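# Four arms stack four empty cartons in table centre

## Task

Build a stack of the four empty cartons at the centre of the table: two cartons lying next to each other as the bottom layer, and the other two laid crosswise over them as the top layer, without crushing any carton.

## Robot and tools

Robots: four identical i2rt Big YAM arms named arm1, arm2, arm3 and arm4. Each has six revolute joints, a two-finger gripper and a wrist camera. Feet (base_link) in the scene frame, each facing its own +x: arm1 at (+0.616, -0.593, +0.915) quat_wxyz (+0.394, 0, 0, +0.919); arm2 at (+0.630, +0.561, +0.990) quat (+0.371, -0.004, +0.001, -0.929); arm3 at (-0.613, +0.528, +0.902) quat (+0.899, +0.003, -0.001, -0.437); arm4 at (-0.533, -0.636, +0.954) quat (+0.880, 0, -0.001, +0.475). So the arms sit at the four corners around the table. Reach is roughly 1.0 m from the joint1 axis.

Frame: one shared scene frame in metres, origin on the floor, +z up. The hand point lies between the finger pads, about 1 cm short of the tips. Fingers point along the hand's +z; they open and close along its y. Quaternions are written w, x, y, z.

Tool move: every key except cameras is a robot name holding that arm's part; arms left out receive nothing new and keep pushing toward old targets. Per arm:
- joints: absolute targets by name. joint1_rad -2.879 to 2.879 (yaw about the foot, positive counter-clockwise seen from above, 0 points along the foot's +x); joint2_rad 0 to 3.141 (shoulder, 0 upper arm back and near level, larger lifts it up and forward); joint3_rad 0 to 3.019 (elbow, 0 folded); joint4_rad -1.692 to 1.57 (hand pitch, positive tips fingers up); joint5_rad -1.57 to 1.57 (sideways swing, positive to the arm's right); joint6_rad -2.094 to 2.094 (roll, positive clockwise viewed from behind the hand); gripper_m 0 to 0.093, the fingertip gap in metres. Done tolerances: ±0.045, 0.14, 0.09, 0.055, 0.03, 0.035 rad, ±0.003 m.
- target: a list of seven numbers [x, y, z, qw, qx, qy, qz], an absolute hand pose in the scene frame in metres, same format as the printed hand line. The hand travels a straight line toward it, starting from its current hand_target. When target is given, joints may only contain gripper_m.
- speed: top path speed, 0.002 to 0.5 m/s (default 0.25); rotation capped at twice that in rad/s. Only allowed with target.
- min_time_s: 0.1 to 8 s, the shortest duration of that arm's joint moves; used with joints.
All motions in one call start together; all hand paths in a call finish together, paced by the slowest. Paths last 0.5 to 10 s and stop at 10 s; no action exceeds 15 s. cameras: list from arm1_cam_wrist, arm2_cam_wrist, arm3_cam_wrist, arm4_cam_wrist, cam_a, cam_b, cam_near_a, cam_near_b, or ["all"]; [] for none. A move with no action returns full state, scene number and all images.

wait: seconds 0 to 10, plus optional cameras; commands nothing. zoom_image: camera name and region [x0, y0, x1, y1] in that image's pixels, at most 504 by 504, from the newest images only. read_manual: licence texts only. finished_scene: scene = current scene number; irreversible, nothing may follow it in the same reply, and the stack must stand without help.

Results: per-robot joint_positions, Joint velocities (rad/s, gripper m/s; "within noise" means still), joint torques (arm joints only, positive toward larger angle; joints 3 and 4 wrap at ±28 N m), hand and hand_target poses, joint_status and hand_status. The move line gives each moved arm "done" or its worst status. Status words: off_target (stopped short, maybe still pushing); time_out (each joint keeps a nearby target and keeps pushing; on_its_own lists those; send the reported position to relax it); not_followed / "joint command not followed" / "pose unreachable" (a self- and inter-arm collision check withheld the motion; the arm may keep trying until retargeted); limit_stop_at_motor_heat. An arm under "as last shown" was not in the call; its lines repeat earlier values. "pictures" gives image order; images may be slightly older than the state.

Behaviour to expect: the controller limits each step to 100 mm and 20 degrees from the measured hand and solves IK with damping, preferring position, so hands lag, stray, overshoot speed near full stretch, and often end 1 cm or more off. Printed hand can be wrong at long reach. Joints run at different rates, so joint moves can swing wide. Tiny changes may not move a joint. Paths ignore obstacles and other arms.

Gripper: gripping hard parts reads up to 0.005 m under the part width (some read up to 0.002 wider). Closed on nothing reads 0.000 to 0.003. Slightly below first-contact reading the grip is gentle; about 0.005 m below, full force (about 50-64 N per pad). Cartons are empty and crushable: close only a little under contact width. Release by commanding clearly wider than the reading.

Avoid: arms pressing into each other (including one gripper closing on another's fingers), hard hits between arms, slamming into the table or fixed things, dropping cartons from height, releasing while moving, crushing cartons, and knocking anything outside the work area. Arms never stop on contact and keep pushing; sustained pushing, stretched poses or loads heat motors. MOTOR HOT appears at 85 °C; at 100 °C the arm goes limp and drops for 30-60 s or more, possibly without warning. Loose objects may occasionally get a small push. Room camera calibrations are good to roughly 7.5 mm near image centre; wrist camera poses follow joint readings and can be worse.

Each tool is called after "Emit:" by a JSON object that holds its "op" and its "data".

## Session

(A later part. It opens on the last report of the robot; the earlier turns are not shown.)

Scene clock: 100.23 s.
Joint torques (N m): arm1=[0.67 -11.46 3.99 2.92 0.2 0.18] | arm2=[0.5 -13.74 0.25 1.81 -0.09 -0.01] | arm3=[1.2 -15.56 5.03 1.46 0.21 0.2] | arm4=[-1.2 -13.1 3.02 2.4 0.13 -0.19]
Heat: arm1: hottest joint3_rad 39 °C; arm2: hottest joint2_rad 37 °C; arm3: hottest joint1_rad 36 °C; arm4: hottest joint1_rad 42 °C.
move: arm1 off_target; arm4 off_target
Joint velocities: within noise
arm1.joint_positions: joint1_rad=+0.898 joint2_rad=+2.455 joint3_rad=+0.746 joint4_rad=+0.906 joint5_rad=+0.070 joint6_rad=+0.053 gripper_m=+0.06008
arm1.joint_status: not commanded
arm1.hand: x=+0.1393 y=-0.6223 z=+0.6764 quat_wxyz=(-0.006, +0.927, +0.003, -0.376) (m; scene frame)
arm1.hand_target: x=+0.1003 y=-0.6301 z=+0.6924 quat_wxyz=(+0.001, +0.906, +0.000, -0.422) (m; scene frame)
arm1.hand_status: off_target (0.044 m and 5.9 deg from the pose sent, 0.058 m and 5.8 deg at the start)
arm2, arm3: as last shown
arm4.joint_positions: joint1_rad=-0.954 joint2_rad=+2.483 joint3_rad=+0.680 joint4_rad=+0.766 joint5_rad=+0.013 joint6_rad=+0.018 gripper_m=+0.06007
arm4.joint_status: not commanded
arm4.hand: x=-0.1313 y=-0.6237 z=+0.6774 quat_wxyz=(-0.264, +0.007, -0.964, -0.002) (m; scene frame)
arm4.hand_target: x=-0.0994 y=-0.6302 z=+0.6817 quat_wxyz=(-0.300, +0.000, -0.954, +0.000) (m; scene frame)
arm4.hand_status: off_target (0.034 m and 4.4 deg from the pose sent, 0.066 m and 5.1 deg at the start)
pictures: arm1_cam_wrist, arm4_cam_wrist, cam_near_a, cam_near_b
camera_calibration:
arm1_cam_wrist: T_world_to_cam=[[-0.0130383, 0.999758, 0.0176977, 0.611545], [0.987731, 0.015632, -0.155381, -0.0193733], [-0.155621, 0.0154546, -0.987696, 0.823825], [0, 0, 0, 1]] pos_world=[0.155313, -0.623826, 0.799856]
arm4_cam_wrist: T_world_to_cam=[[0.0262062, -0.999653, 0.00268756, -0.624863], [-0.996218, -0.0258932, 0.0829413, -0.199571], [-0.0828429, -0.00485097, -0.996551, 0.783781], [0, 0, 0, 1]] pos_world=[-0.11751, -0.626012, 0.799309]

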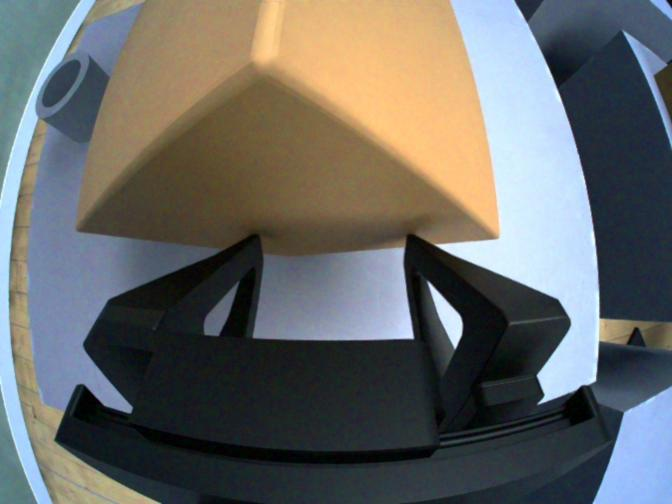

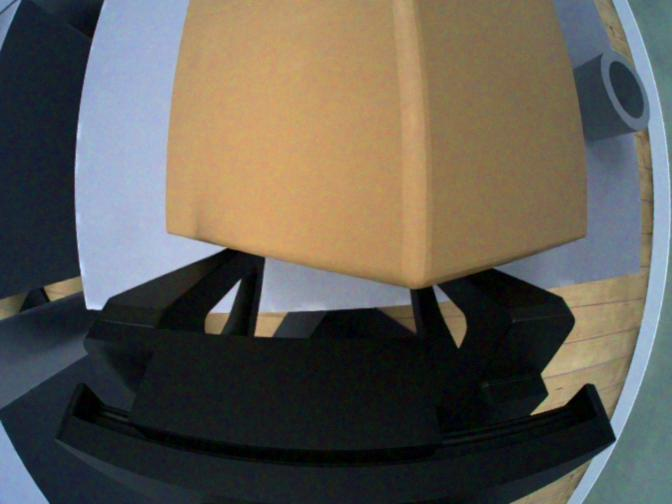

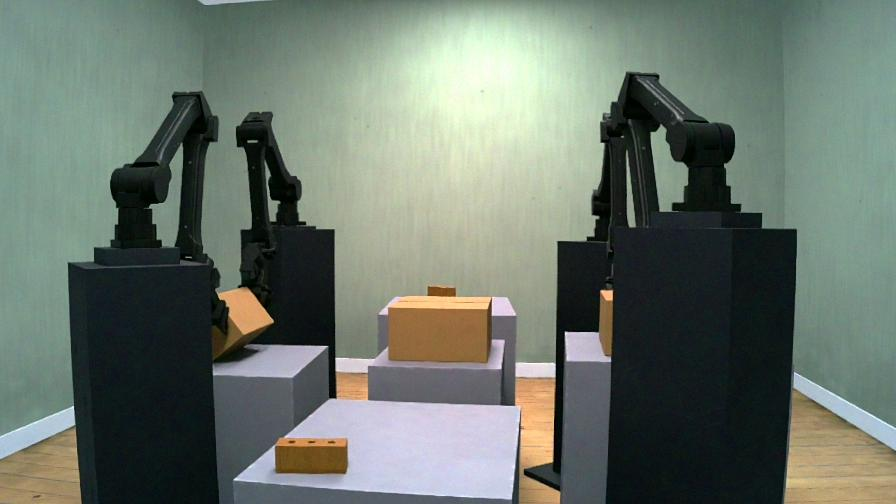

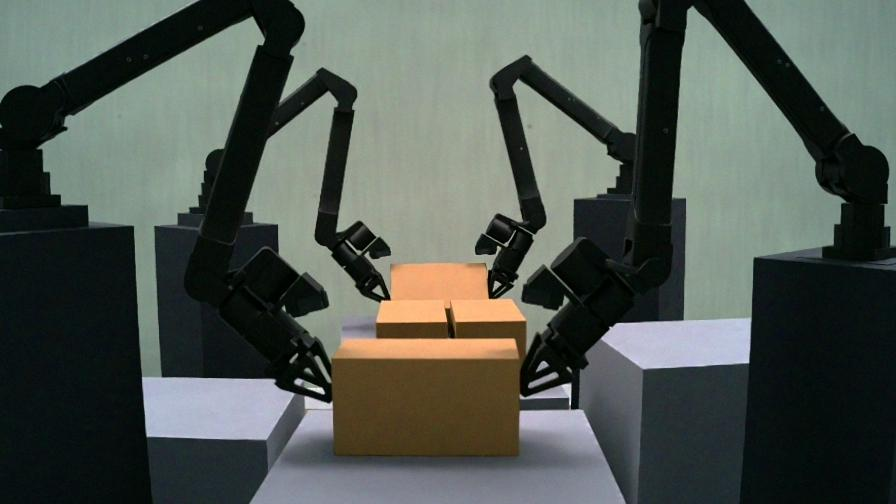

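Emit:
{"op": "move", "data": {"arm1": {"target":[0.108,-0.63,0.665,0,0.9063,0,-0.4226],"speed":0.03}, "arm4": {"target":[-0.108,-0.63,0.655,0.3007,0,0.9537,0],"speed":0.03}, "cameras": ["arm1_cam_wrist","cam_near_a","cam_near_b"]}}

Emit:
{"op": "move", "data": {"arm1": {"target":[0.128,-0.63,0.66,0,0.9063,0,-0.4226],"speed":0.02}, "arm4": {"target":[-0.128,-0.63,0.65,0.3007,0,0.9537,0],"speed":0.02}, "cameras": ["arm1_cam_wrist","cam_near_a","cam_near_b"]}}

Scene clock: 102.40 s.
Joint torques (N m): arm1=[0.91 -11.4 2.77 2.74 0.22 0.2] | arm2=[0.38 -13.22 0.47 1.84 -0.11 -0.02] | arm3=[1.2 -15.62 5.01 1.48 0.22 0.21] | arm4=[-0.97 -12.92 1.57 2.29 0.14 -0.19]
Heat: arm1: hottest joint3_rad 39 °C; arm2: hottest joint2_rad 37 °C; arm3: hottest joint1_rad 36 °C; arm4: hottest joint1_rad 42 °C.
move: arm1 off_target; arm4 off_target
Joint velocities: within noise
arm1.joint_positions: joint1_rad=+0.898 joint2_rad=+2.536 joint3_rad=+0.780 joint4_rad=+0.973 joint5_rad=+0.072 joint6_rad=+0.054 gripper_m=+0.06008
arm1.joint_status: not commanded
arm1.hand: x=+0.1392 y=-0.6221 z=+0.6551 quat_wxyz=(-0.006, +0.923, +0.002, -0.385) (m; scene frame)
arm1.hand_target: x=+0.1094 y=-0.6302 z=+0.6665 quat_wxyz=(+0.001, +0.906, +0.000, -0.422) (m; scene frame)
arm1.hand_status: off_target (0.034 m and 4.7 deg from the pose sent, 0.034 m and 5.9 deg at the start)
arm2.joint_positions: joint1_rad=-0.556 joint2_rad=+2.669 joint3_rad=+0.765 joint4_rad=+1.130 joint5_rad=+0.201 joint6_rad=+0.168 gripper_m=+0.06009
arm2.joint_status: not commanded
arm2.hand: x=+0.1895 y=+0.5067 z=+0.7043 quat_wxyz=(+0.019, -0.916, +0.023, +0.400) (m; scene frame)
arm2.hand_target: x=+0.1655 y=+0.5031 z=+0.7204 quat_wxyz=(+0.012, -0.906, +0.026, +0.423) (m; scene frame)
arm2.hand_status: not commanded
arm3.joint_positions: joint1_rad=+0.918 joint2_rad=+2.273 joint3_rad=+0.811 joint4_rad=+0.705 joint5_rad=+0.064 joint6_rad=+0.044 gripper_m=+0.06009
arm3.joint_status: not commanded
arm3.hand: x=-0.0730 y=+0.5244 z=+0.7290 quat_wxyz=(-0.397, -0.027, -0.917, +0.016) (m; scene frame)
arm3.hand_target: x=-0.0462 y=+0.5312 z=+0.7451 quat_wxyz=(-0.422, -0.026, -0.906, +0.012) (m; scene frame)
arm3.hand_status: not commanded
arm4.joint_positions: joint1_rad=-0.954 joint2_rad=+2.570 joint3_rad=+0.717 joint4_rad=+0.835 joint5_rad=+0.013 joint6_rad=+0.018 gripper_m=+0.06007
arm4.joint_status: not commanded
arm4.hand: x=-0.1315 y=-0.6238 z=+0.6545 quat_wxyz=(-0.273, +0.007, -0.962, -0.002) (m; scene frame)
arm4.hand_target: x=-0.1087 y=-0.6302 z=+0.6561 quat_wxyz=(-0.301, +0.000, -0.954, +0.000) (m; scene frame)
arm4.hand_status: off_target (0.024 m and 3.4 deg from the pose sent, 0.033 m and 4.4 deg at the start)
pictures: arm1_cam_wrist, cam_near_a, cam_near_b
camera_calibration:
arm1_cam_wrist: T_world_to_cam=[[-0.0113161, 0.999791, 0.0170176, 0.611942], [0.984397, 0.0141273, -0.175396, -0.00993867], [-0.1756, 0.0147672, -0.984351, 0.802844], [0, 0, 0, 1]] pos_world=[0.157688, -0.623529, 0.778123]

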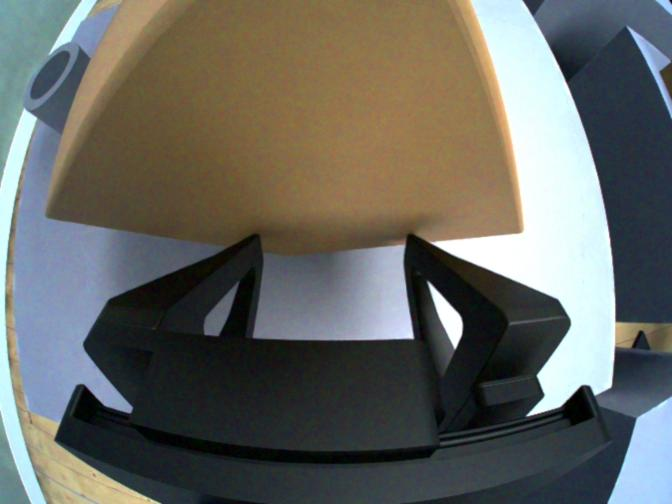

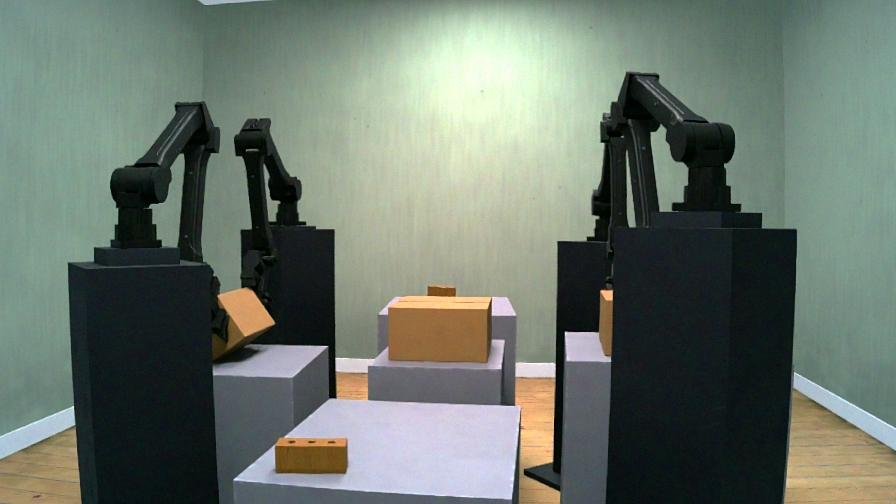

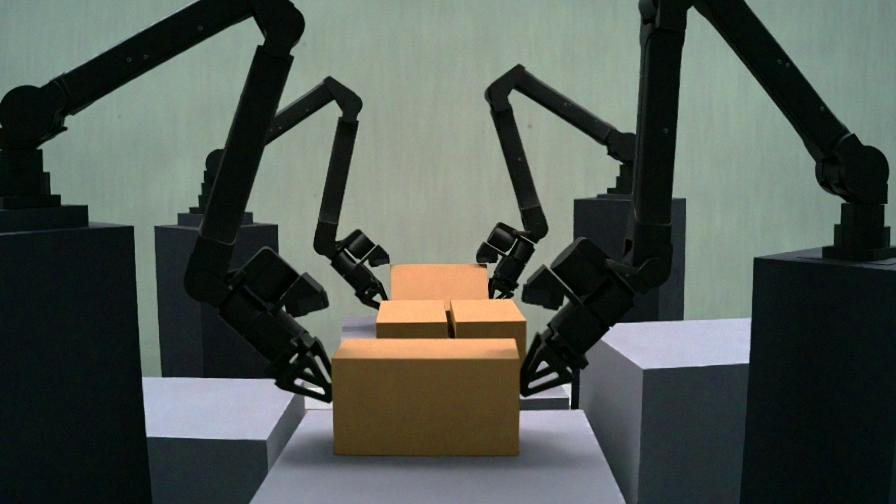

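Scene clock: 103.93 s.
Joint torques (N m): arm1=[1.14 -11.28 0.31 2.65 0.23 0.2] | arm2=[0.91 -13.45 0.42 1.8 -0.11 0.02] | arm3=[1.32 -15.5 5.01 1.47 0.21 0.2] | arm4=[-0.97 -12.34 -0.94 2.17 0.17 -0.18]
Heat: arm1: hottest joint3_rad 39 °C; arm2: hottest joint2_rad 37 °C; arm3: hottest joint1_rad 36 °C; arm4: hottest joint1_rad 42 °C.
move: arm1 off_target; arm4 done
Joint velocities: within noise
arm1.joint_positions: joint1_rad=+0.901 joint2_rad=+2.564 joint3_rad=+0.780 joint4_rad=+1.038 joint5_rad=+0.076 joint6_rad=+0.056 gripper_m=+0.06008
arm1.joint_status: not commanded
arm1.hand: x=+0.1388 y=-0.6227 z=+0.6542 quat_wxyz=(-0.005, +0.915, +0.000, -0.403) (m; scene frame)
arm1.hand_target: x=+0.1283 y=-0.6301 z=+0.6602 quat_wxyz=(+0.000, +0.906, +0.000, -0.422) (m; scene frame)
arm1.hand_status: off_target (0.014 m and 2.6 deg from the pose sent, 0.015 m and 4.7 deg at the start)
arm2, arm3: as last shown
arm4.joint_positions: joint1_rad=-0.954 joint2_rad=+2.602 joint3_rad=+0.713 joint4_rad=+0.907 joint5_rad=+0.013 joint6_rad=+0.018 gripper_m=+0.06007
arm4.joint_status: not commanded
arm4.hand: x=-0.1328 y=-0.6239 z=+0.6518 quat_wxyz=(-0.290, +0.007, -0.957, -0.003) (m; scene frame)
arm4.hand_target: x=-0.1281 y=-0.6300 z=+0.6502 quat_wxyz=(-0.301, +0.000, -0.954, +0.000) (m; scene frame)
arm4.hand_status: done (0.008 m and 1.5 deg from the pose sent, 0.008 m and 3.4 deg at the start)
pictures: arm1_cam_wrist, cam_near_a, cam_near_b
camera_calibration:
arm1_cam_wrist: T_world_to_cam=[[-0.00878588, 0.999853, 0.0146915, 0.613758], [0.977069, 0.0117096, -0.212602, 0.0141791], [-0.212743, 0.0124867, -0.977028, 0.800966], [0, 0, 0, 1]] pos_world=[0.161938, -0.623836, 0.776564]

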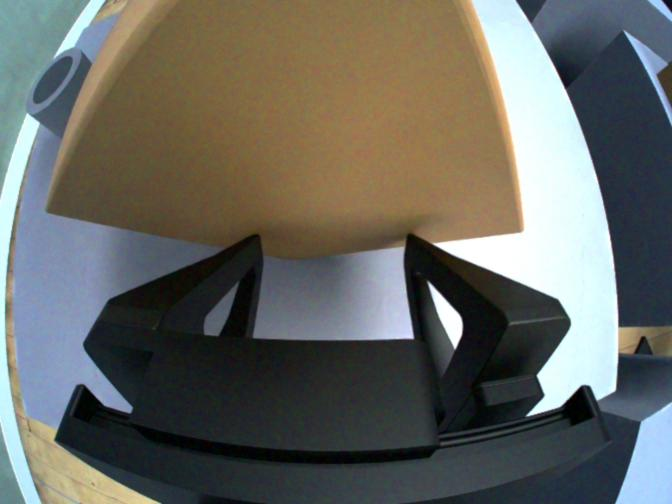

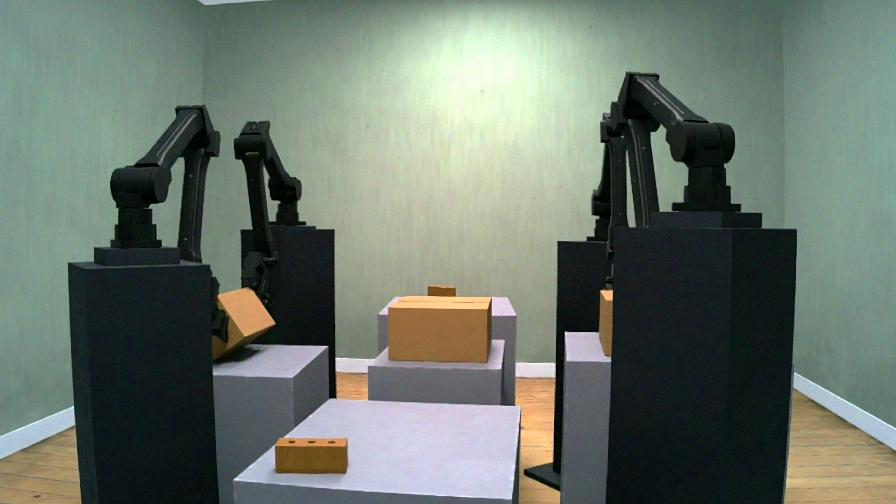

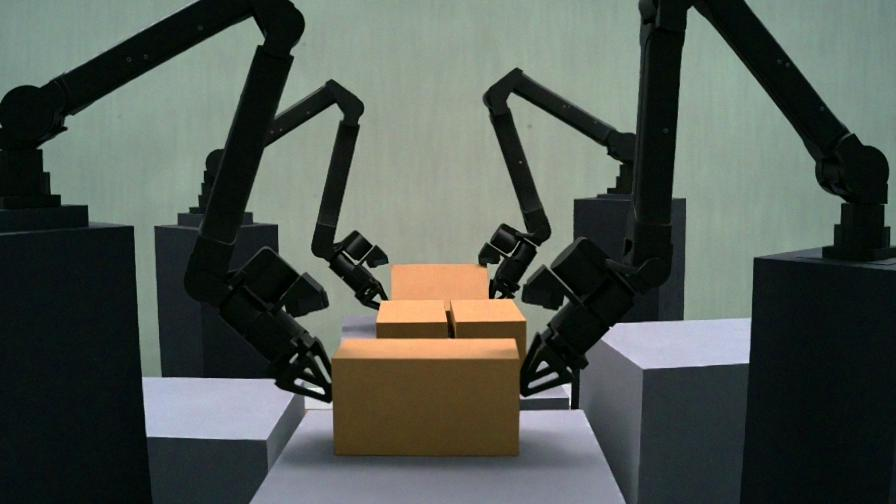

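Emit:
{"op": "move", "data": {"arm1": {"target":[0.17,-0.63,0.66,0,0.9063,0,-0.4226],"speed":0.03}, "arm4": {"target":[-0.165,-0.63,0.66,0.3007,0,0.9537,0],"speed":0.03}, "cameras": ["arm1_cam_wrist","arm4_cam_wrist","cam_near_b","cam_near_a"]}}

Scene clock: 106.37 s.
Joint torques (N m): arm1=[1.2 -9.82 -2.04 2.21 0.19 0.17] | arm2=[0.32 -13.33 0.23 1.74 -0.11 -0.02] | arm3=[1.26 -15.56 5.03 1.5 0.22 0.2] | arm4=[-0.85 -11.34 -3.9 1.77 0.2 -0.15]
Heat: arm1: hottest joint3_rad 39 °C; arm2: hottest joint2_rad 37 °C; arm3: hottest joint1_rad 36 °C; arm4: hottest joint1_rad 42 °C.
move: arm1 off_target; arm4 off_target
Joint velocities: within noise
arm1.joint_positions: joint1_rad=+0.913 joint2_rad=+2.588 joint3_rad=+0.716 joint4_rad=+1.178 joint5_rad=+0.088 joint6_rad=+0.069 gripper_m=+0.06008
arm1.joint_status: not commanded
arm1.hand: x=+0.1600 y=-0.6241 z=+0.6638 quat_wxyz=(-0.003, +0.905, -0.004, -0.426) (m; scene frame)
arm1.hand_target: x=+0.1700 y=-0.6297 z=+0.6600 quat_wxyz=(+0.000, +0.906, +0.000, -0.422) (m; scene frame)
arm1.hand_status: off_target (0.012 m and 0.7 deg from the pose sent, 0.032 m and 2.6 deg at the start)
arm2, arm3: as last shown
arm4.joint_positions: joint1_rad=-0.954 joint2_rad=+2.606 joint3_rad=+0.647 joint4_rad=+1.028 joint5_rad=+0.014 joint6_rad=+0.018 gripper_m=+0.06007
arm4.joint_status: not commanded
arm4.hand: x=-0.1469 y=-0.6246 z=+0.6669 quat_wxyz=(-0.315, +0.007, -0.949, -0.003) (m; scene frame)
arm4.hand_target: x=-0.1649 y=-0.6297 z=+0.6604 quat_wxyz=(-0.301, +0.000, -0.954, +0.000) (m; scene frame)
arm4.hand_status: off_target (0.020 m and 1.9 deg from the pose sent, 0.034 m and 1.5 deg at the start)
pictures: arm1_cam_wrist, arm4_cam_wrist, cam_near_a, cam_near_b
camera_calibration:
arm1_cam_wrist: T_world_to_cam=[[-0.00249628, 0.99996, 0.00860305, 0.61835], [0.964807, 0.0046705, -0.262916, 0.0265218], [-0.262946, 0.00764397, -0.96478, 0.811618], [0, 0, 0, 1]] pos_world=[0.189367, -0.624653, 0.784687]
arm4_cam_wrist: T_world_to_cam=[[0.0247274, -0.999691, 0.00242008, -0.625409], [-0.999435, -0.024776, -0.0227134, -0.143569], [0.0227663, -0.00185707, -0.999739, 0.791574], [0, 0, 0, 1]] pos_world=[-0.146044, -0.627303, 0.78962]

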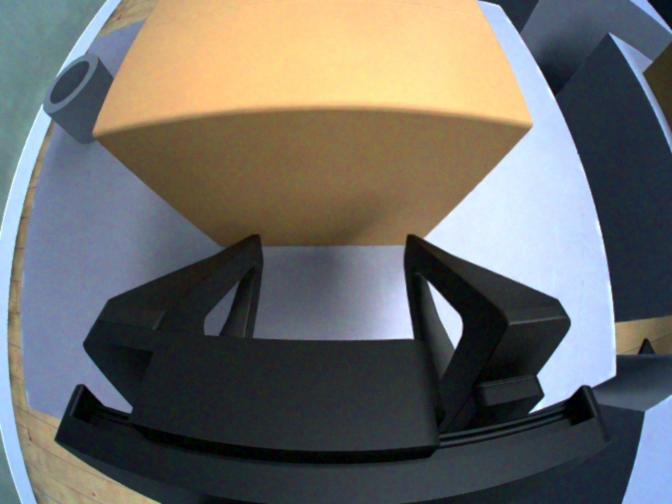

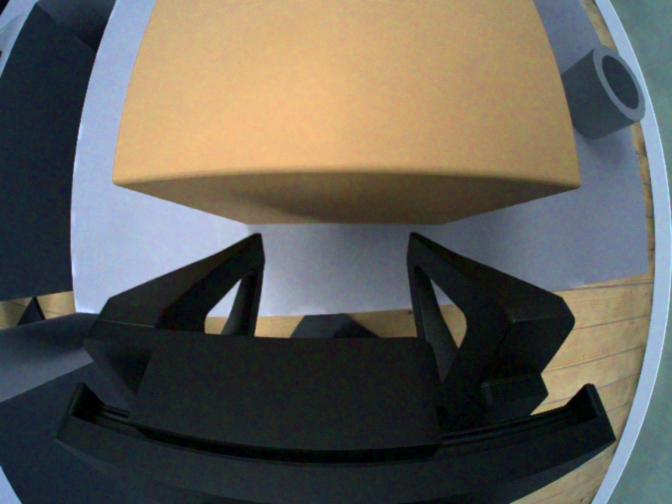

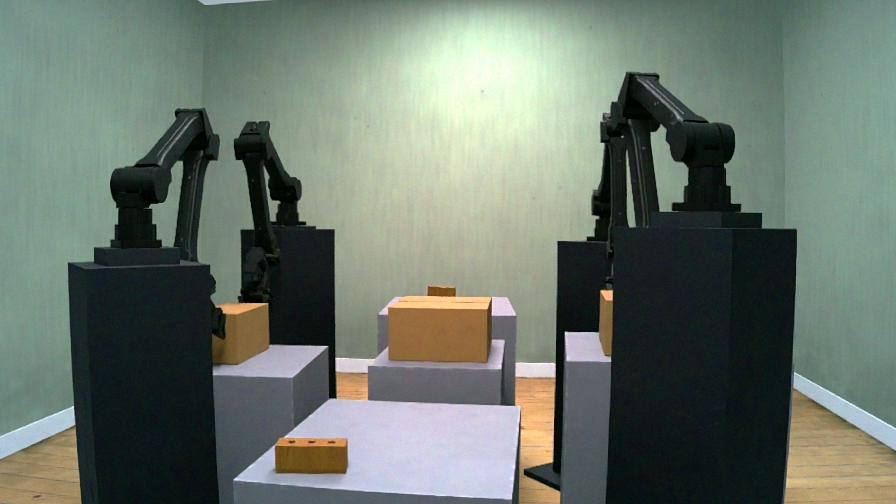

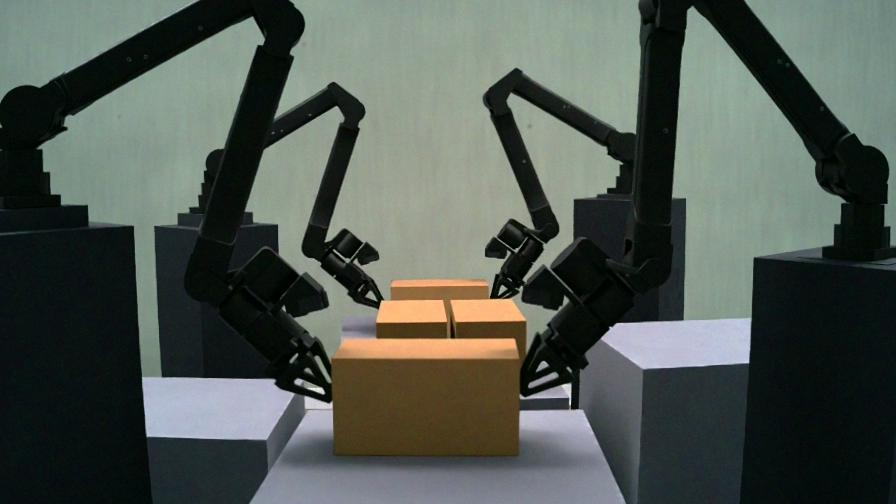

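Emit:
{"op": "move", "data": {"arm1": {"target":[0.175,-0.636,0.705,0,0.9063,0,-0.4226],"speed":0.1}, "arm4": {"target":[-0.165,-0.636,0.70,0.3007,0,0.9537,0],"speed":0.1}}}

Emit:
{"op": "move", "data": {"arm1": {"target":[0.097,-0.636,0.71,0,0.9063,0,-0.4226],"speed":0.06}, "arm4": {"target":[-0.093,-0.636,0.705,0.3007,0,0.9537,0],"speed":0.06}, "cameras": ["arm1_cam_wrist","arm4_cam_wrist","cam_near_b"]}}

Scene clock: 109.27 s.
Joint torques (N m): arm1=[1.2 -11.87 -1.87 1.13 0.2 0.16] | arm2=[0.56 -13.51 0.17 1.74 -0.1 -0.07] | arm3=[1.32 -15.62 5 1.47 0.21 0.2] | arm4=[-1.08 -13.16 -3.56 0.88 0.03 -0.24]
Heat: arm1: hottest joint3_rad 39 °C; arm2: hottest joint2_rad 37 °C; arm3: hottest joint1_rad 36 °C; arm4: hottest joint1_rad 42 °C.
move: arm1 done; arm4 done
Joint velocities: within noise
arm1.joint_positions: joint1_rad=+0.935 joint2_rad=+2.477 joint3_rad=+0.623 joint4_rad=+1.153 joint5_rad=+0.104 joint6_rad=+0.083 gripper_m=+0.06008
arm1.joint_status: not commanded
arm1.hand: x=+0.1731 y=-0.6299 z=+0.6995 quat_wxyz=(-0.003, +0.906, -0.003, -0.423) (m; scene frame)
arm1.hand_target: x=+0.1749 y=-0.6360 z=+0.7049 quat_wxyz=(+0.000, +0.906, +0.000, -0.423) (m; scene frame)
arm1.hand_status: done (0.008 m and 0.5 deg from the pose sent, 0.045 m and 0.7 deg at the start)
arm2, arm3: as last shown
arm4.joint_positions: joint1_rad=-0.972 joint2_rad=+2.502 joint3_rad=+0.567 joint4_rad=+0.992 joint5_rad=+0.005 joint6_rad=+0.010 gripper_m=+0.06007
arm4.joint_status: not commanded
arm4.hand: x=-0.1567 y=-0.6304 z=+0.6982 quat_wxyz=(-0.309, +0.003, -0.951, -0.003) (m; scene frame)
arm4.hand_target: x=-0.1651 y=-0.6358 z=+0.6998 quat_wxyz=(-0.301, +0.000, -0.954, +0.000) (m; scene frame)
arm4.hand_status: done (0.010 m and 1.1 deg from the pose sent, 0.039 m and 1.9 deg at the start)
pictures: none

Scene clock: 111.17 s.
Joint torques (N m): arm1=[-1.32 -14.27 3.38 1.59 -0.06 0.02] | arm2=[0.91 -13.22 0.34 1.96 -0.11 -0.03] | arm3=[1.26 -15.56 5.01 1.47 0.21 0.2] | arm4=[-1.08 -15.68 2.78 1.36 0.07 -0.26]
Heat: arm1: hottest joint3_rad 39 °C; arm2: hottest joint2_rad 37 °C; arm3: hottest joint1_rad 36 °C; arm4: hottest joint1_rad 42 °C.
move: arm1 off_target; arm4 off_target
Joint velocities: within noise
arm1.joint_positions: joint1_rad=+0.935 joint2_rad=+2.433 joint3_rad=+0.730 joint4_rad=+0.907 joint5_rad=+0.091 joint6_rad=+0.080 gripper_m=+0.06008
arm1.joint_status: not commanded
arm1.hand: x=+0.1410 y=-0.6362 z=+0.6849 quat_wxyz=(-0.003, +0.925, +0.004, -0.380) (m; scene frame)
arm1.hand_target: x=+0.0992 y=-0.6356 z=+0.7119 quat_wxyz=(+0.000, +0.906, +0.000, -0.423) (m; scene frame)
arm1.hand_status: off_target (0.051 m and 5.4 deg from the pose sent, 0.077 m and 0.5 deg at the start)
arm2, arm3: as last shown
arm4.joint_positions: joint1_rad=-0.973 joint2_rad=+2.435 joint3_rad=+0.657 joint4_rad=+0.740 joint5_rad=+0.005 joint6_rad=+0.009 gripper_m=+0.06007
arm4.joint_status: not commanded
arm4.hand: x=-0.1309 y=-0.6300 z=+0.6912 quat_wxyz=(-0.264, +0.003, -0.965, -0.002) (m; scene frame)
arm4.hand_target: x=-0.0941 y=-0.6362 z=+0.7065 quat_wxyz=(-0.301, +0.000, -0.954, +0.001) (m; scene frame)
arm4.hand_status: off_target (0.041 m and 4.4 deg from the pose sent, 0.064 m and 1.1 deg at the start)
pictures: arm1_cam_wrist, arm4_cam_wrist, cam_near_b
camera_calibration:
arm1_cam_wrist: T_world_to_cam=[[-0.0164677, 0.99977, 0.0137186, 0.628495], [0.98629, 0.0184958, -0.163981, -0.0116147], [-0.164197, 0.0108301, -0.986368, 0.830084], [0, 0, 0, 1]] pos_world=[0.158102, -0.637125, 0.808242]
arm4_cam_wrist: T_world_to_cam=[[0.0185982, -0.999827, 0.000638758, -0.630935], [-0.996317, -0.0184794, 0.0837258, -0.196277], [-0.0836995, -0.00219355, -0.996489, 0.799175], [0, 0, 0, 1]] pos_world=[-0.116929, -0.6327, 0.813205]

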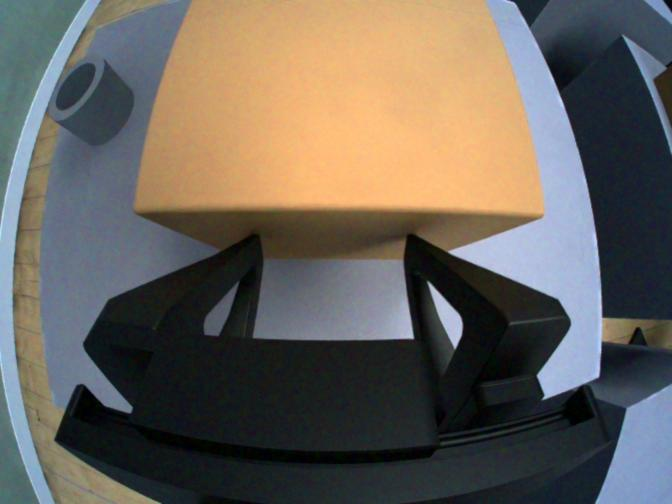

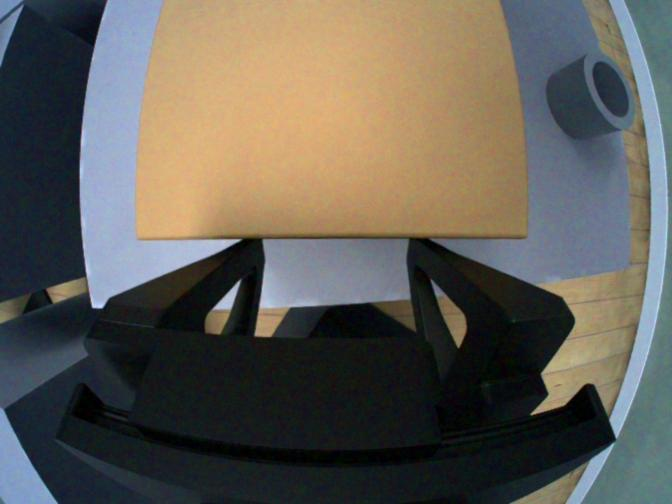

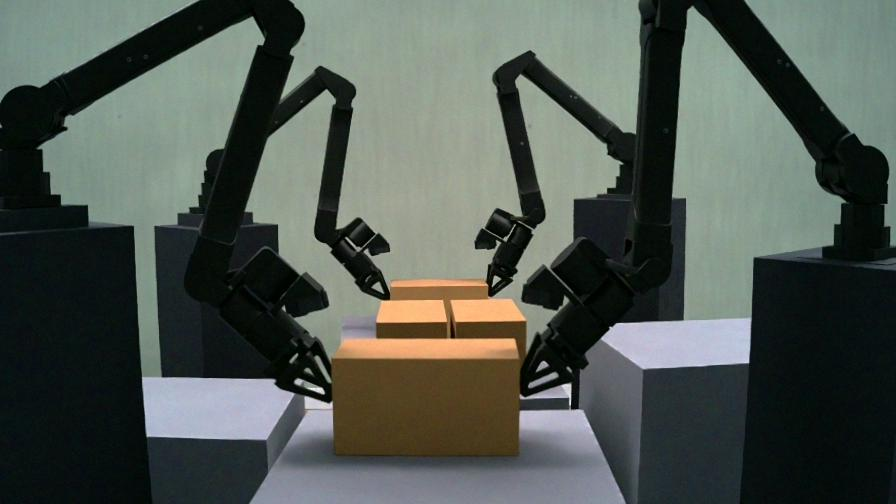

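Emit:
{"op": "move", "data": {"arm1": {"target":[0.094,-0.636,0.945,0,0.9063,0,-0.4226],"speed":0.1}, "arm4": {"target":[-0.09,-0.636,0.93,0.3007,0,0.9537,0],"speed":0.1}}}

Emit:
{"op": "move", "data": {"arm1": {"target":[0.090,-0.51,0.945,0,0.9063,0,-0.4226],"speed":0.06}, "arm4": {"target":[-0.086,-0.51,0.93,0.3007,0,0.9537,0],"speed":0.06}}}

Emit:
{"op": "move", "data": {"arm1": {"target":[0.085,-0.385,0.945,0,0.9063,0,-0.4226],"speed":0.06}, "arm4": {"target":[-0.080,-0.385,0.93,0.3007,0,0.9537,0],"speed":0.06}, "cameras": ["arm1_cam_wrist","arm4_cam_wrist","cam_near_a","cam_near_b"]}}

Scene clock: 115.30 s.
Joint torques (N m): arm1=[-1.2 -11.69 8.79 2.22 -0.03 0.02] | arm2=[0.03 -13.51 0.47 1.83 -0.13 -0.04] | arm3=[1.14 -15.56 5.01 1.48 0.21 0.2] | arm4=[-1.03 -12.63 10.26 2.26 0.09 -0.23]
Heat: arm1: hottest joint3_rad 39 °C; arm2: hottest joint2_rad 38 °C; arm3: hottest joint1_rad 36 °C; arm4: hottest joint1_rad 42 °C.
move: arm1 off_target; arm4 off_target
Joint velocities: within noise
arm1.joint_positions: joint1_rad=+0.935 joint2_rad=+1.669 joint3_rad=+0.605 joint4_rad=+0.235 joint5_rad=+0.091 joint6_rad=+0.080 gripper_m=+0.06008
arm1.joint_status: not commanded
arm1.hand: x=+0.1382 y=-0.6365 z=+0.8995 quat_wxyz=(-0.005, +0.931, +0.005, -0.365) (m; scene frame)
arm1.hand_target: x=+0.0979 y=-0.6355 z=+0.9469 quat_wxyz=(-0.001, +0.906, +0.000, -0.423) (m; scene frame)
arm1.hand_status: off_target (0.063 m and 7.3 deg from the pose sent, 0.264 m and 5.4 deg at the start)
arm2, arm3: as last shown
arm4.joint_positions: joint1_rad=-0.974 joint2_rad=+1.630 joint3_rad=+0.515 joint4_rad=+0.034 joint5_rad=+0.005 joint6_rad=+0.008 gripper_m=+0.06007
arm4.joint_status: not commanded
arm4.hand: x=-0.1357 y=-0.6309 z=+0.8966 quat_wxyz=(-0.243, +0.003, -0.970, -0.001) (m; scene frame)
arm4.hand_target: x=-0.0929 y=-0.6361 z=+0.9319 quat_wxyz=(-0.301, +0.000, -0.954, +0.001) (m; scene frame)
arm4.hand_status: off_target (0.057 m and 6.9 deg from the pose sent, 0.242 m and 4.4 deg at the start)
pictures: none

Scene clock: 118.03 s.
Joint torques (N m): arm1=[-1.38 -10.11 10.67 1.94 -0.12 0.11] | arm2=[0.09 -13.57 0.24 1.8 -0.12 -0.02] | arm3=[1.26 -15.62 5.04 1.48 0.21 0.2] | arm4=[0.26 -9.58 13.01 1.61 0.67 -0.04]
Heat: arm1: hottest joint3_rad 39 °C; arm2: hottest joint2_rad 38 °C; arm3: hottest joint1_rad 36 °C; arm4: hottest joint1_rad 42 °C.
move: arm1 off_target; arm4 off_target
Joint velocities: within noise
arm1.joint_positions: joint1_rad=+0.616 joint2_rad=+1.658 joint3_rad=+0.605 joint4_rad=+0.222 joint5_rad=-0.155 joint6_rad=-0.138 gripper_m=+0.06008
arm1.joint_status: not commanded
arm1.hand: x=+0.1422 y=-0.5267 z=+0.9031 quat_wxyz=(+0.012, +0.930, +0.002, -0.367) (m; scene frame)
arm1.hand_target: x=+0.0957 y=-0.5106 z=+0.9484 quat_wxyz=(+0.000, +0.906, +0.000, -0.423) (m; scene frame)
arm1.hand_status: off_target (0.069 m and 7.0 deg from the pose sent, 0.143 m and 7.3 deg at the start)
arm2, arm3: as last shown
arm4.joint_positions: joint1_rad=-0.643 joint2_rad=+1.631 joint3_rad=+0.563 joint4_rad=-0.014 joint5_rad=+0.187 joint6_rad=+0.277 gripper_m=+0.06007
arm4.joint_status: not commanded
arm4.hand: x=-0.1344 y=-0.5268 z=+0.9077 quat_wxyz=(-0.258, +0.011, -0.966, +0.011) (m; scene frame)
arm4.hand_target: x=-0.0901 y=-0.5110 z=+0.9334 quat_wxyz=(-0.301, +0.000, -0.954, -0.001) (m; scene frame)
arm4.hand_status: off_target (0.056 m and 5.4 deg from the pose sent, 0.135 m and 6.9 deg at the start)
pictures: none

Scene clock: 120.73 s.
Joint torques (N m): arm1=[-0.32 -10.05 12.19 2.17 -0.42 0.21] | arm2=[0.38 -13.45 0.25 1.73 -0.13 -0.05] | arm3=[1.26 -15.56 5.01 1.47 0.22 0.21] | arm4=[-0.62 -11.93 14.68 1.77 1.11 -0.17]
Heat: arm1: hottest joint3_rad 40 °C; arm2: hottest joint2_rad 38 °C; arm3: hottest joint1_rad 36 °C; arm4: hottest joint1_rad 42 °C.
move: arm1 off_target; arm4 off_target
Joint velocities: within noise
arm1.joint_positions: joint1_rad=+0.330 joint2_rad=+1.724 joint3_rad=+0.727 joint4_rad=+0.106 joint5_rad=-0.355 joint6_rad=-0.339 gripper_m=+0.06008
arm1.joint_status: not commanded
arm1.hand: x=+0.1416 y=-0.4136 z=+0.9039 quat_wxyz=(+0.023, +0.930, -0.007, -0.367) (m; scene frame)
arm1.hand_target: x=+0.0922 y=-0.3879 z=+0.9496 quat_wxyz=(+0.000, +0.906, +0.000, -0.423) (m; scene frame)
arm1.hand_status: off_target (0.076 m and 7.4 deg from the pose sent, 0.159 m and 7.0 deg at the start)
arm2, arm3: as last shown
arm4.joint_positions: joint1_rad=-0.360 joint2_rad=+1.749 joint3_rad=+0.739 joint4_rad=-0.164 joint5_rad=+0.319 joint6_rad=+0.531 gripper_m=+0.06007
arm4.joint_status: not commanded
arm4.hand: x=-0.1352 y=-0.4145 z=+0.9017 quat_wxyz=(-0.249, +0.017, -0.968, +0.023) (m; scene frame)
arm4.hand_target: x=-0.0853 y=-0.3880 z=+0.9347 quat_wxyz=(-0.301, +0.000, -0.954, +0.000) (m; scene frame)
arm4.hand_status: off_target (0.069 m and 6.9 deg from the pose sent, 0.153 m and 5.4 deg at the start)
pictures: arm1_cam_wrist, arm4_cam_wrist, cam_near_a, cam_near_b
camera_calibration:
arm1_cam_wrist: T_world_to_cam=[[-0.0162088, 0.998979, -0.0421675, 0.453122], [0.990351, 0.0102352, -0.138202, -0.00766275], [-0.13763, -0.0440007, -0.989506, 1.02015], [0, 0, 0, 1]] pos_world=[0.155336, -0.407694, 1.02749]
arm4_cam_wrist: T_world_to_cam=[[0.0324029, -0.997994, 0.0543942, -0.461257], [-0.99303, -0.0259759, 0.114963, -0.245122], [-0.113319, -0.0577402, -0.991879, 0.977734], [0, 0, 0, 1]] pos_world=[-0.117672, -0.410244, 1.02306]

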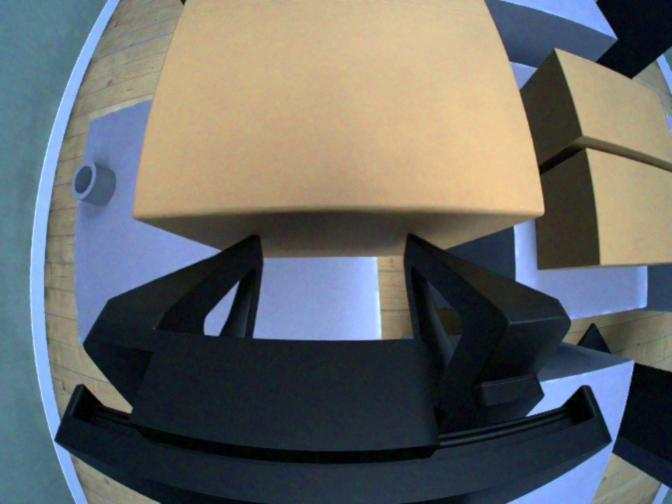

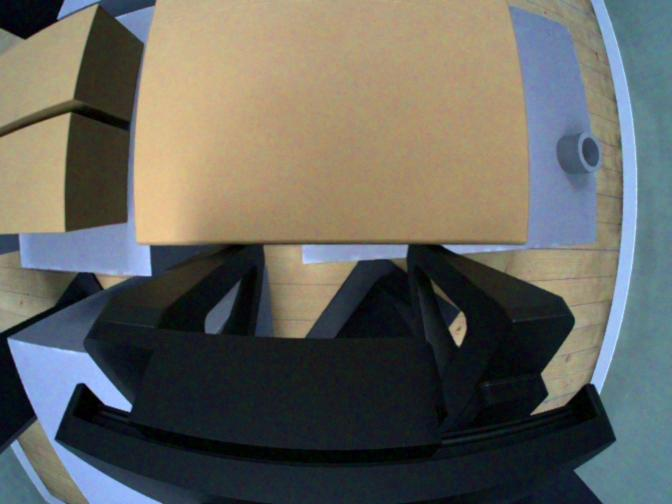

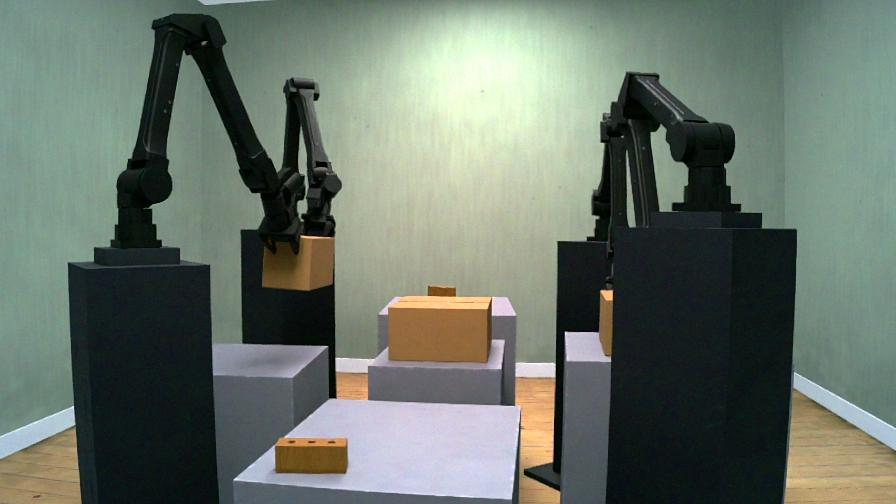

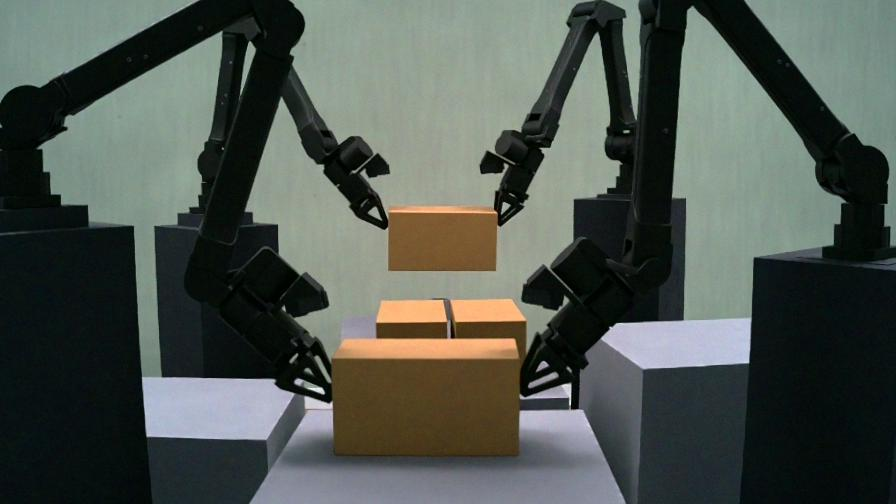

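Emit:
{"op": "move", "data": {"arm1": {"target":[0.078,-0.26,0.955,0,0.9063,0,-0.4226],"speed":0.06}, "arm4": {"target":[-0.072,-0.26,0.94,0.3007,0,0.9537,0],"speed":0.06}}}

Emit:
{"op": "move", "data": {"arm1": {"target":[0.070,-0.14,0.96,0,0.9063,0,-0.4226],"speed":0.06}, "arm4": {"target":[-0.064,-0.14,0.945,0.3007,0,0.9537,0],"speed":0.06}, "cameras": ["arm1_cam_wrist","arm4_cam_wrist","cam_near_a","cam_near_b","cam_b"]}}

Scene clock: 125.63 s.
Joint torques (N m): arm1=[1.79 -12.34 13.74 2.29 -0.95 0.27] | arm2=[-0.21 -13.57 0.28 1.73 -0.14 -0.03] | arm3=[1.32 -15.56 5 1.47 0.21 0.2] | arm4=[-2.08 -15.15 16.95 1.92 1.6 -0.34]
Heat: arm1: hottest joint3_rad 41 °C; arm2: hottest joint2_rad 38 °C; arm3: hottest joint1_rad 36 °C; arm4: hottest joint1_rad 42 °C.
move: arm1 off_target; arm4 off_target
Joint velocities: within noise
arm1.joint_positions: joint1_rad=+0.099 joint2_rad=+1.845 joint3_rad=+0.952 joint4_rad=-0.094 joint5_rad=-0.490 joint6_rad=-0.511 gripper_m=+0.06008
arm1.joint_status: not commanded
arm1.hand: x=+0.1425 y=-0.2923 z=+0.9041 quat_wxyz=(+0.030, +0.931, -0.024, -0.362) (m; scene frame)
arm1.hand_target: x=+0.0866 y=-0.2663 z=+0.9608 quat_wxyz=(+0.001, +0.906, +0.001, -0.423) (m; scene frame)
arm1.hand_status: off_target (0.088 m and 8.7 deg from the pose sent, 0.174 m and 7.4 deg at the start)
arm2.joint_positions: joint1_rad=-0.556 joint2_rad=+2.669 joint3_rad=+0.765 joint4_rad=+1.130 joint5_rad=+0.201 joint6_rad=+0.168 gripper_m=+0.06009
arm2.joint_status: not commanded
arm2.hand: x=+0.1895 y=+0.5067 z=+0.7043 quat_wxyz=(+0.019, -0.916, +0.023, +0.400) (m; scene frame)
arm2.hand_target: x=+0.1655 y=+0.5031 z=+0.7204 quat_wxyz=(+0.012, -0.906, +0.026, +0.423) (m; scene frame)
arm2.hand_status: not commanded
arm3.joint_positions: joint1_rad=+0.918 joint2_rad=+2.273 joint3_rad=+0.811 joint4_rad=+0.705 joint5_rad=+0.064 joint6_rad=+0.044 gripper_m=+0.06009
arm3.joint_status: not commanded
arm3.hand: x=-0.0730 y=+0.5244 z=+0.7290 quat_wxyz=(-0.397, -0.027, -0.917, +0.016) (m; scene frame)
arm3.hand_target: x=-0.0462 y=+0.5312 z=+0.7451 quat_wxyz=(-0.422, -0.026, -0.906, +0.012) (m; scene frame)
arm3.hand_status: not commanded
arm4.joint_positions: joint1_rad=-0.151 joint2_rad=+1.891 joint3_rad=+1.010 joint4_rad=-0.381 joint5_rad=+0.396 joint6_rad=+0.729 gripper_m=+0.06007
arm4.joint_status: not commanded
arm4.hand: x=-0.1351 y=-0.2942 z=+0.9054 quat_wxyz=(-0.245, +0.023, -0.969, +0.030) (m; scene frame)
arm4.hand_target: x=-0.0780 y=-0.2661 z=+0.9456 quat_wxyz=(-0.301, -0.001, -0.954, +0.001) (m; scene frame)
arm4.hand_status: off_target (0.080 m and 7.9 deg from the pose sent, 0.171 m and 6.9 deg at the start)
pictures: none

Scene clock: 128.63 s.
Joint torques (N m): arm1=[3.9 -15.74 14.58 2.45 -1.42 0.35] | arm2=[0.44 -13.68 0.31 1.58 -0.11 -0.08] | arm3=[1.26 -15.5 5 1.48 0.21 0.2] | arm4=[-4.66 -17.96 17.01 1.66 2.08 -0.47]
Heat: arm1: hottest joint3_rad 42 °C; arm2: hottest joint2_rad 38 °C; arm3: hottest joint2_rad 37 °C; arm4: hottest joint1_rad 42 °C.
move: arm1 off_target; arm4 off_target
Joint velocities: within noise
arm1.joint_positions: joint1_rad=-0.069 joint2_rad=+2.020 joint3_rad=+1.251 joint4_rad=-0.307 joint5_rad=-0.574 joint6_rad=-0.647 gripper_m=+0.06008
arm1.joint_status: not commanded
arm1.hand: x=+0.1439 y=-0.1703 z=+0.8971 quat_wxyz=(+0.037, +0.932, -0.039, -0.359) (m; scene frame)
arm1.hand_target: x=+0.0805 y=-0.1506 z=+0.9651 quat_wxyz=(+0.002, +0.906, +0.001, -0.423) (m; scene frame)
arm1.hand_status: off_target (0.102 m and 10.0 deg from the pose sent, 0.178 m and 8.7 deg at the start; pose on its path clipped on 14 of 90 steps)
arm2, arm3: as last shown
arm4.joint_positions: joint1_rad=+0.008 joint2_rad=+2.069 joint3_rad=+1.377 joint4_rad=-0.592 joint5_rad=+0.436 joint6_rad=+0.868 gripper_m=+0.06006
arm4.joint_status: not commanded
arm4.hand: x=-0.1335 y=-0.1535 z=+0.9195 quat_wxyz=(-0.256, +0.032, -0.966, +0.015) (m; scene frame)
arm4.hand_target: x=-0.0689 y=-0.1474 z=+0.9488 quat_wxyz=(-0.302, -0.001, -0.953, +0.001) (m; scene frame)
arm4.hand_status: off_target (0.075 m and 6.7 deg from the pose sent, 0.174 m and 7.9 deg at the start)
pictures: arm1_cam_wrist, arm4_cam_wrist, cam_b, cam_near_a, cam_near_b
camera_calibration:
arm1_cam_wrist: T_world_to_cam=[[0.034601, 0.995153, -0.0920465, 0.246696], [0.991741, -0.0455716, -0.119891, -0.0395634], [-0.123505, -0.0871378, -0.988511, 1.01411], [0, 0, 0, 1]] pos_world=[0.155948, -0.158935, 1.02043]
arm4_cam_wrist: T_world_to_cam=[[0.0651936, -0.996775, 0.0467996, -0.190333], [-0.992932, -0.0601381, 0.102323, -0.232267], [-0.0991782, -0.0531395, -0.99365, 1.0149], [0, 0, 0, 1]] pos_world=[-0.11756, -0.149755, 1.04113]

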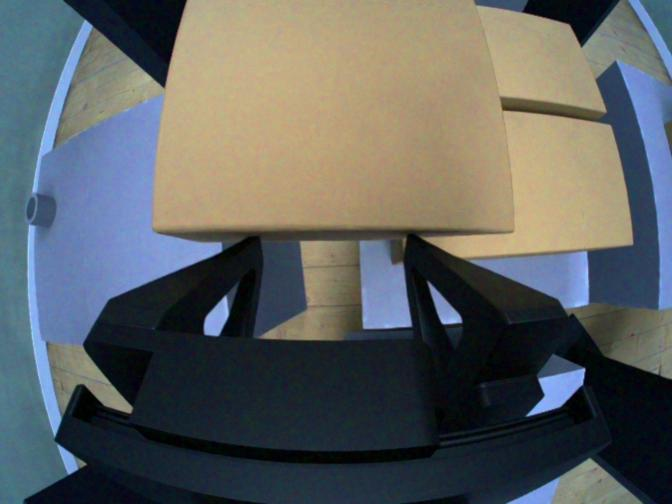

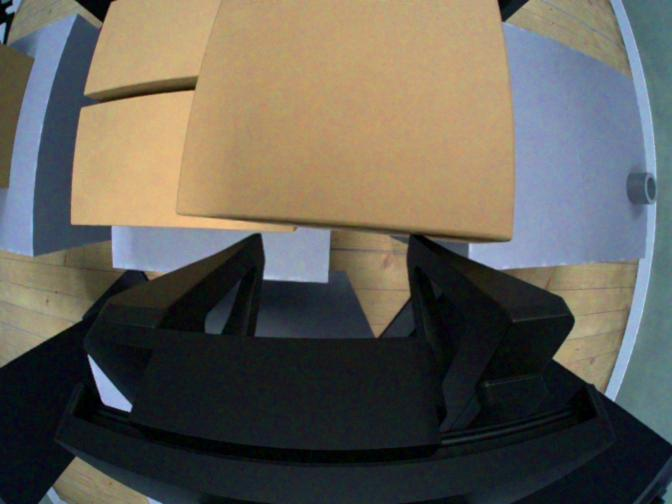

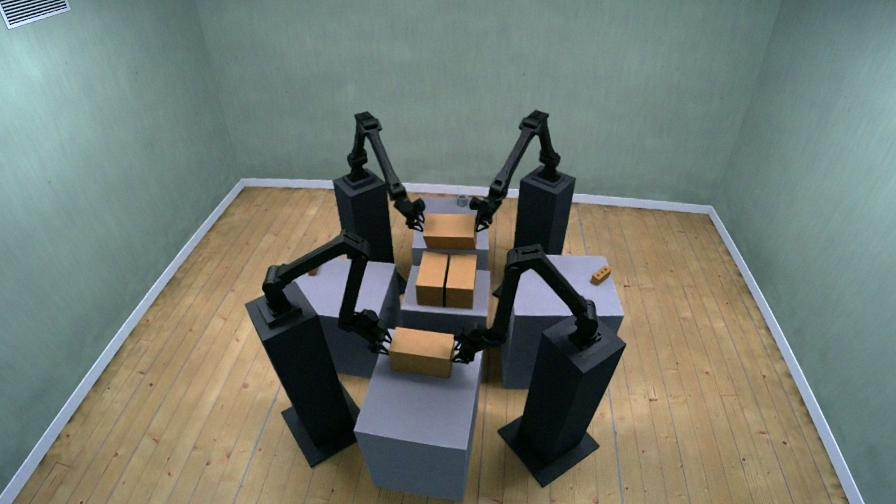

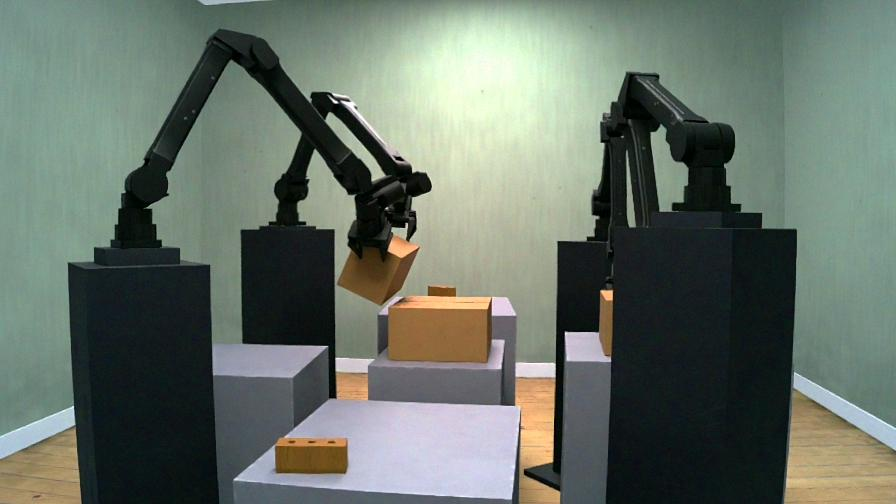

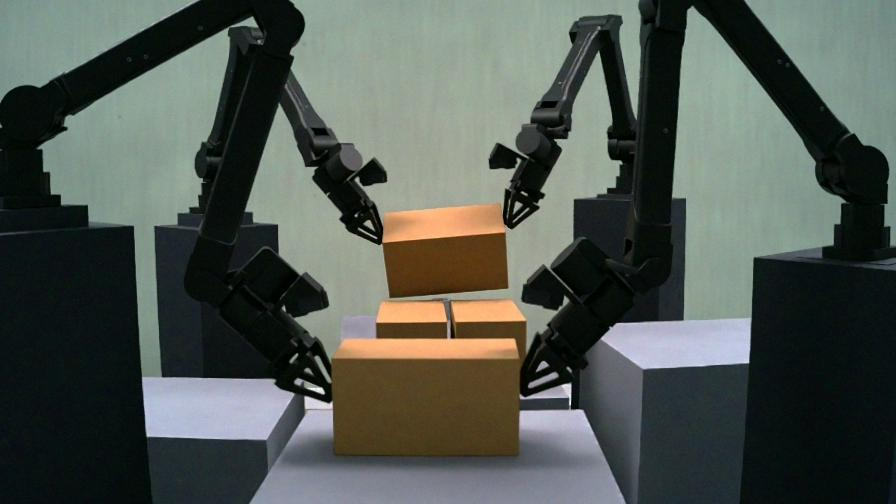

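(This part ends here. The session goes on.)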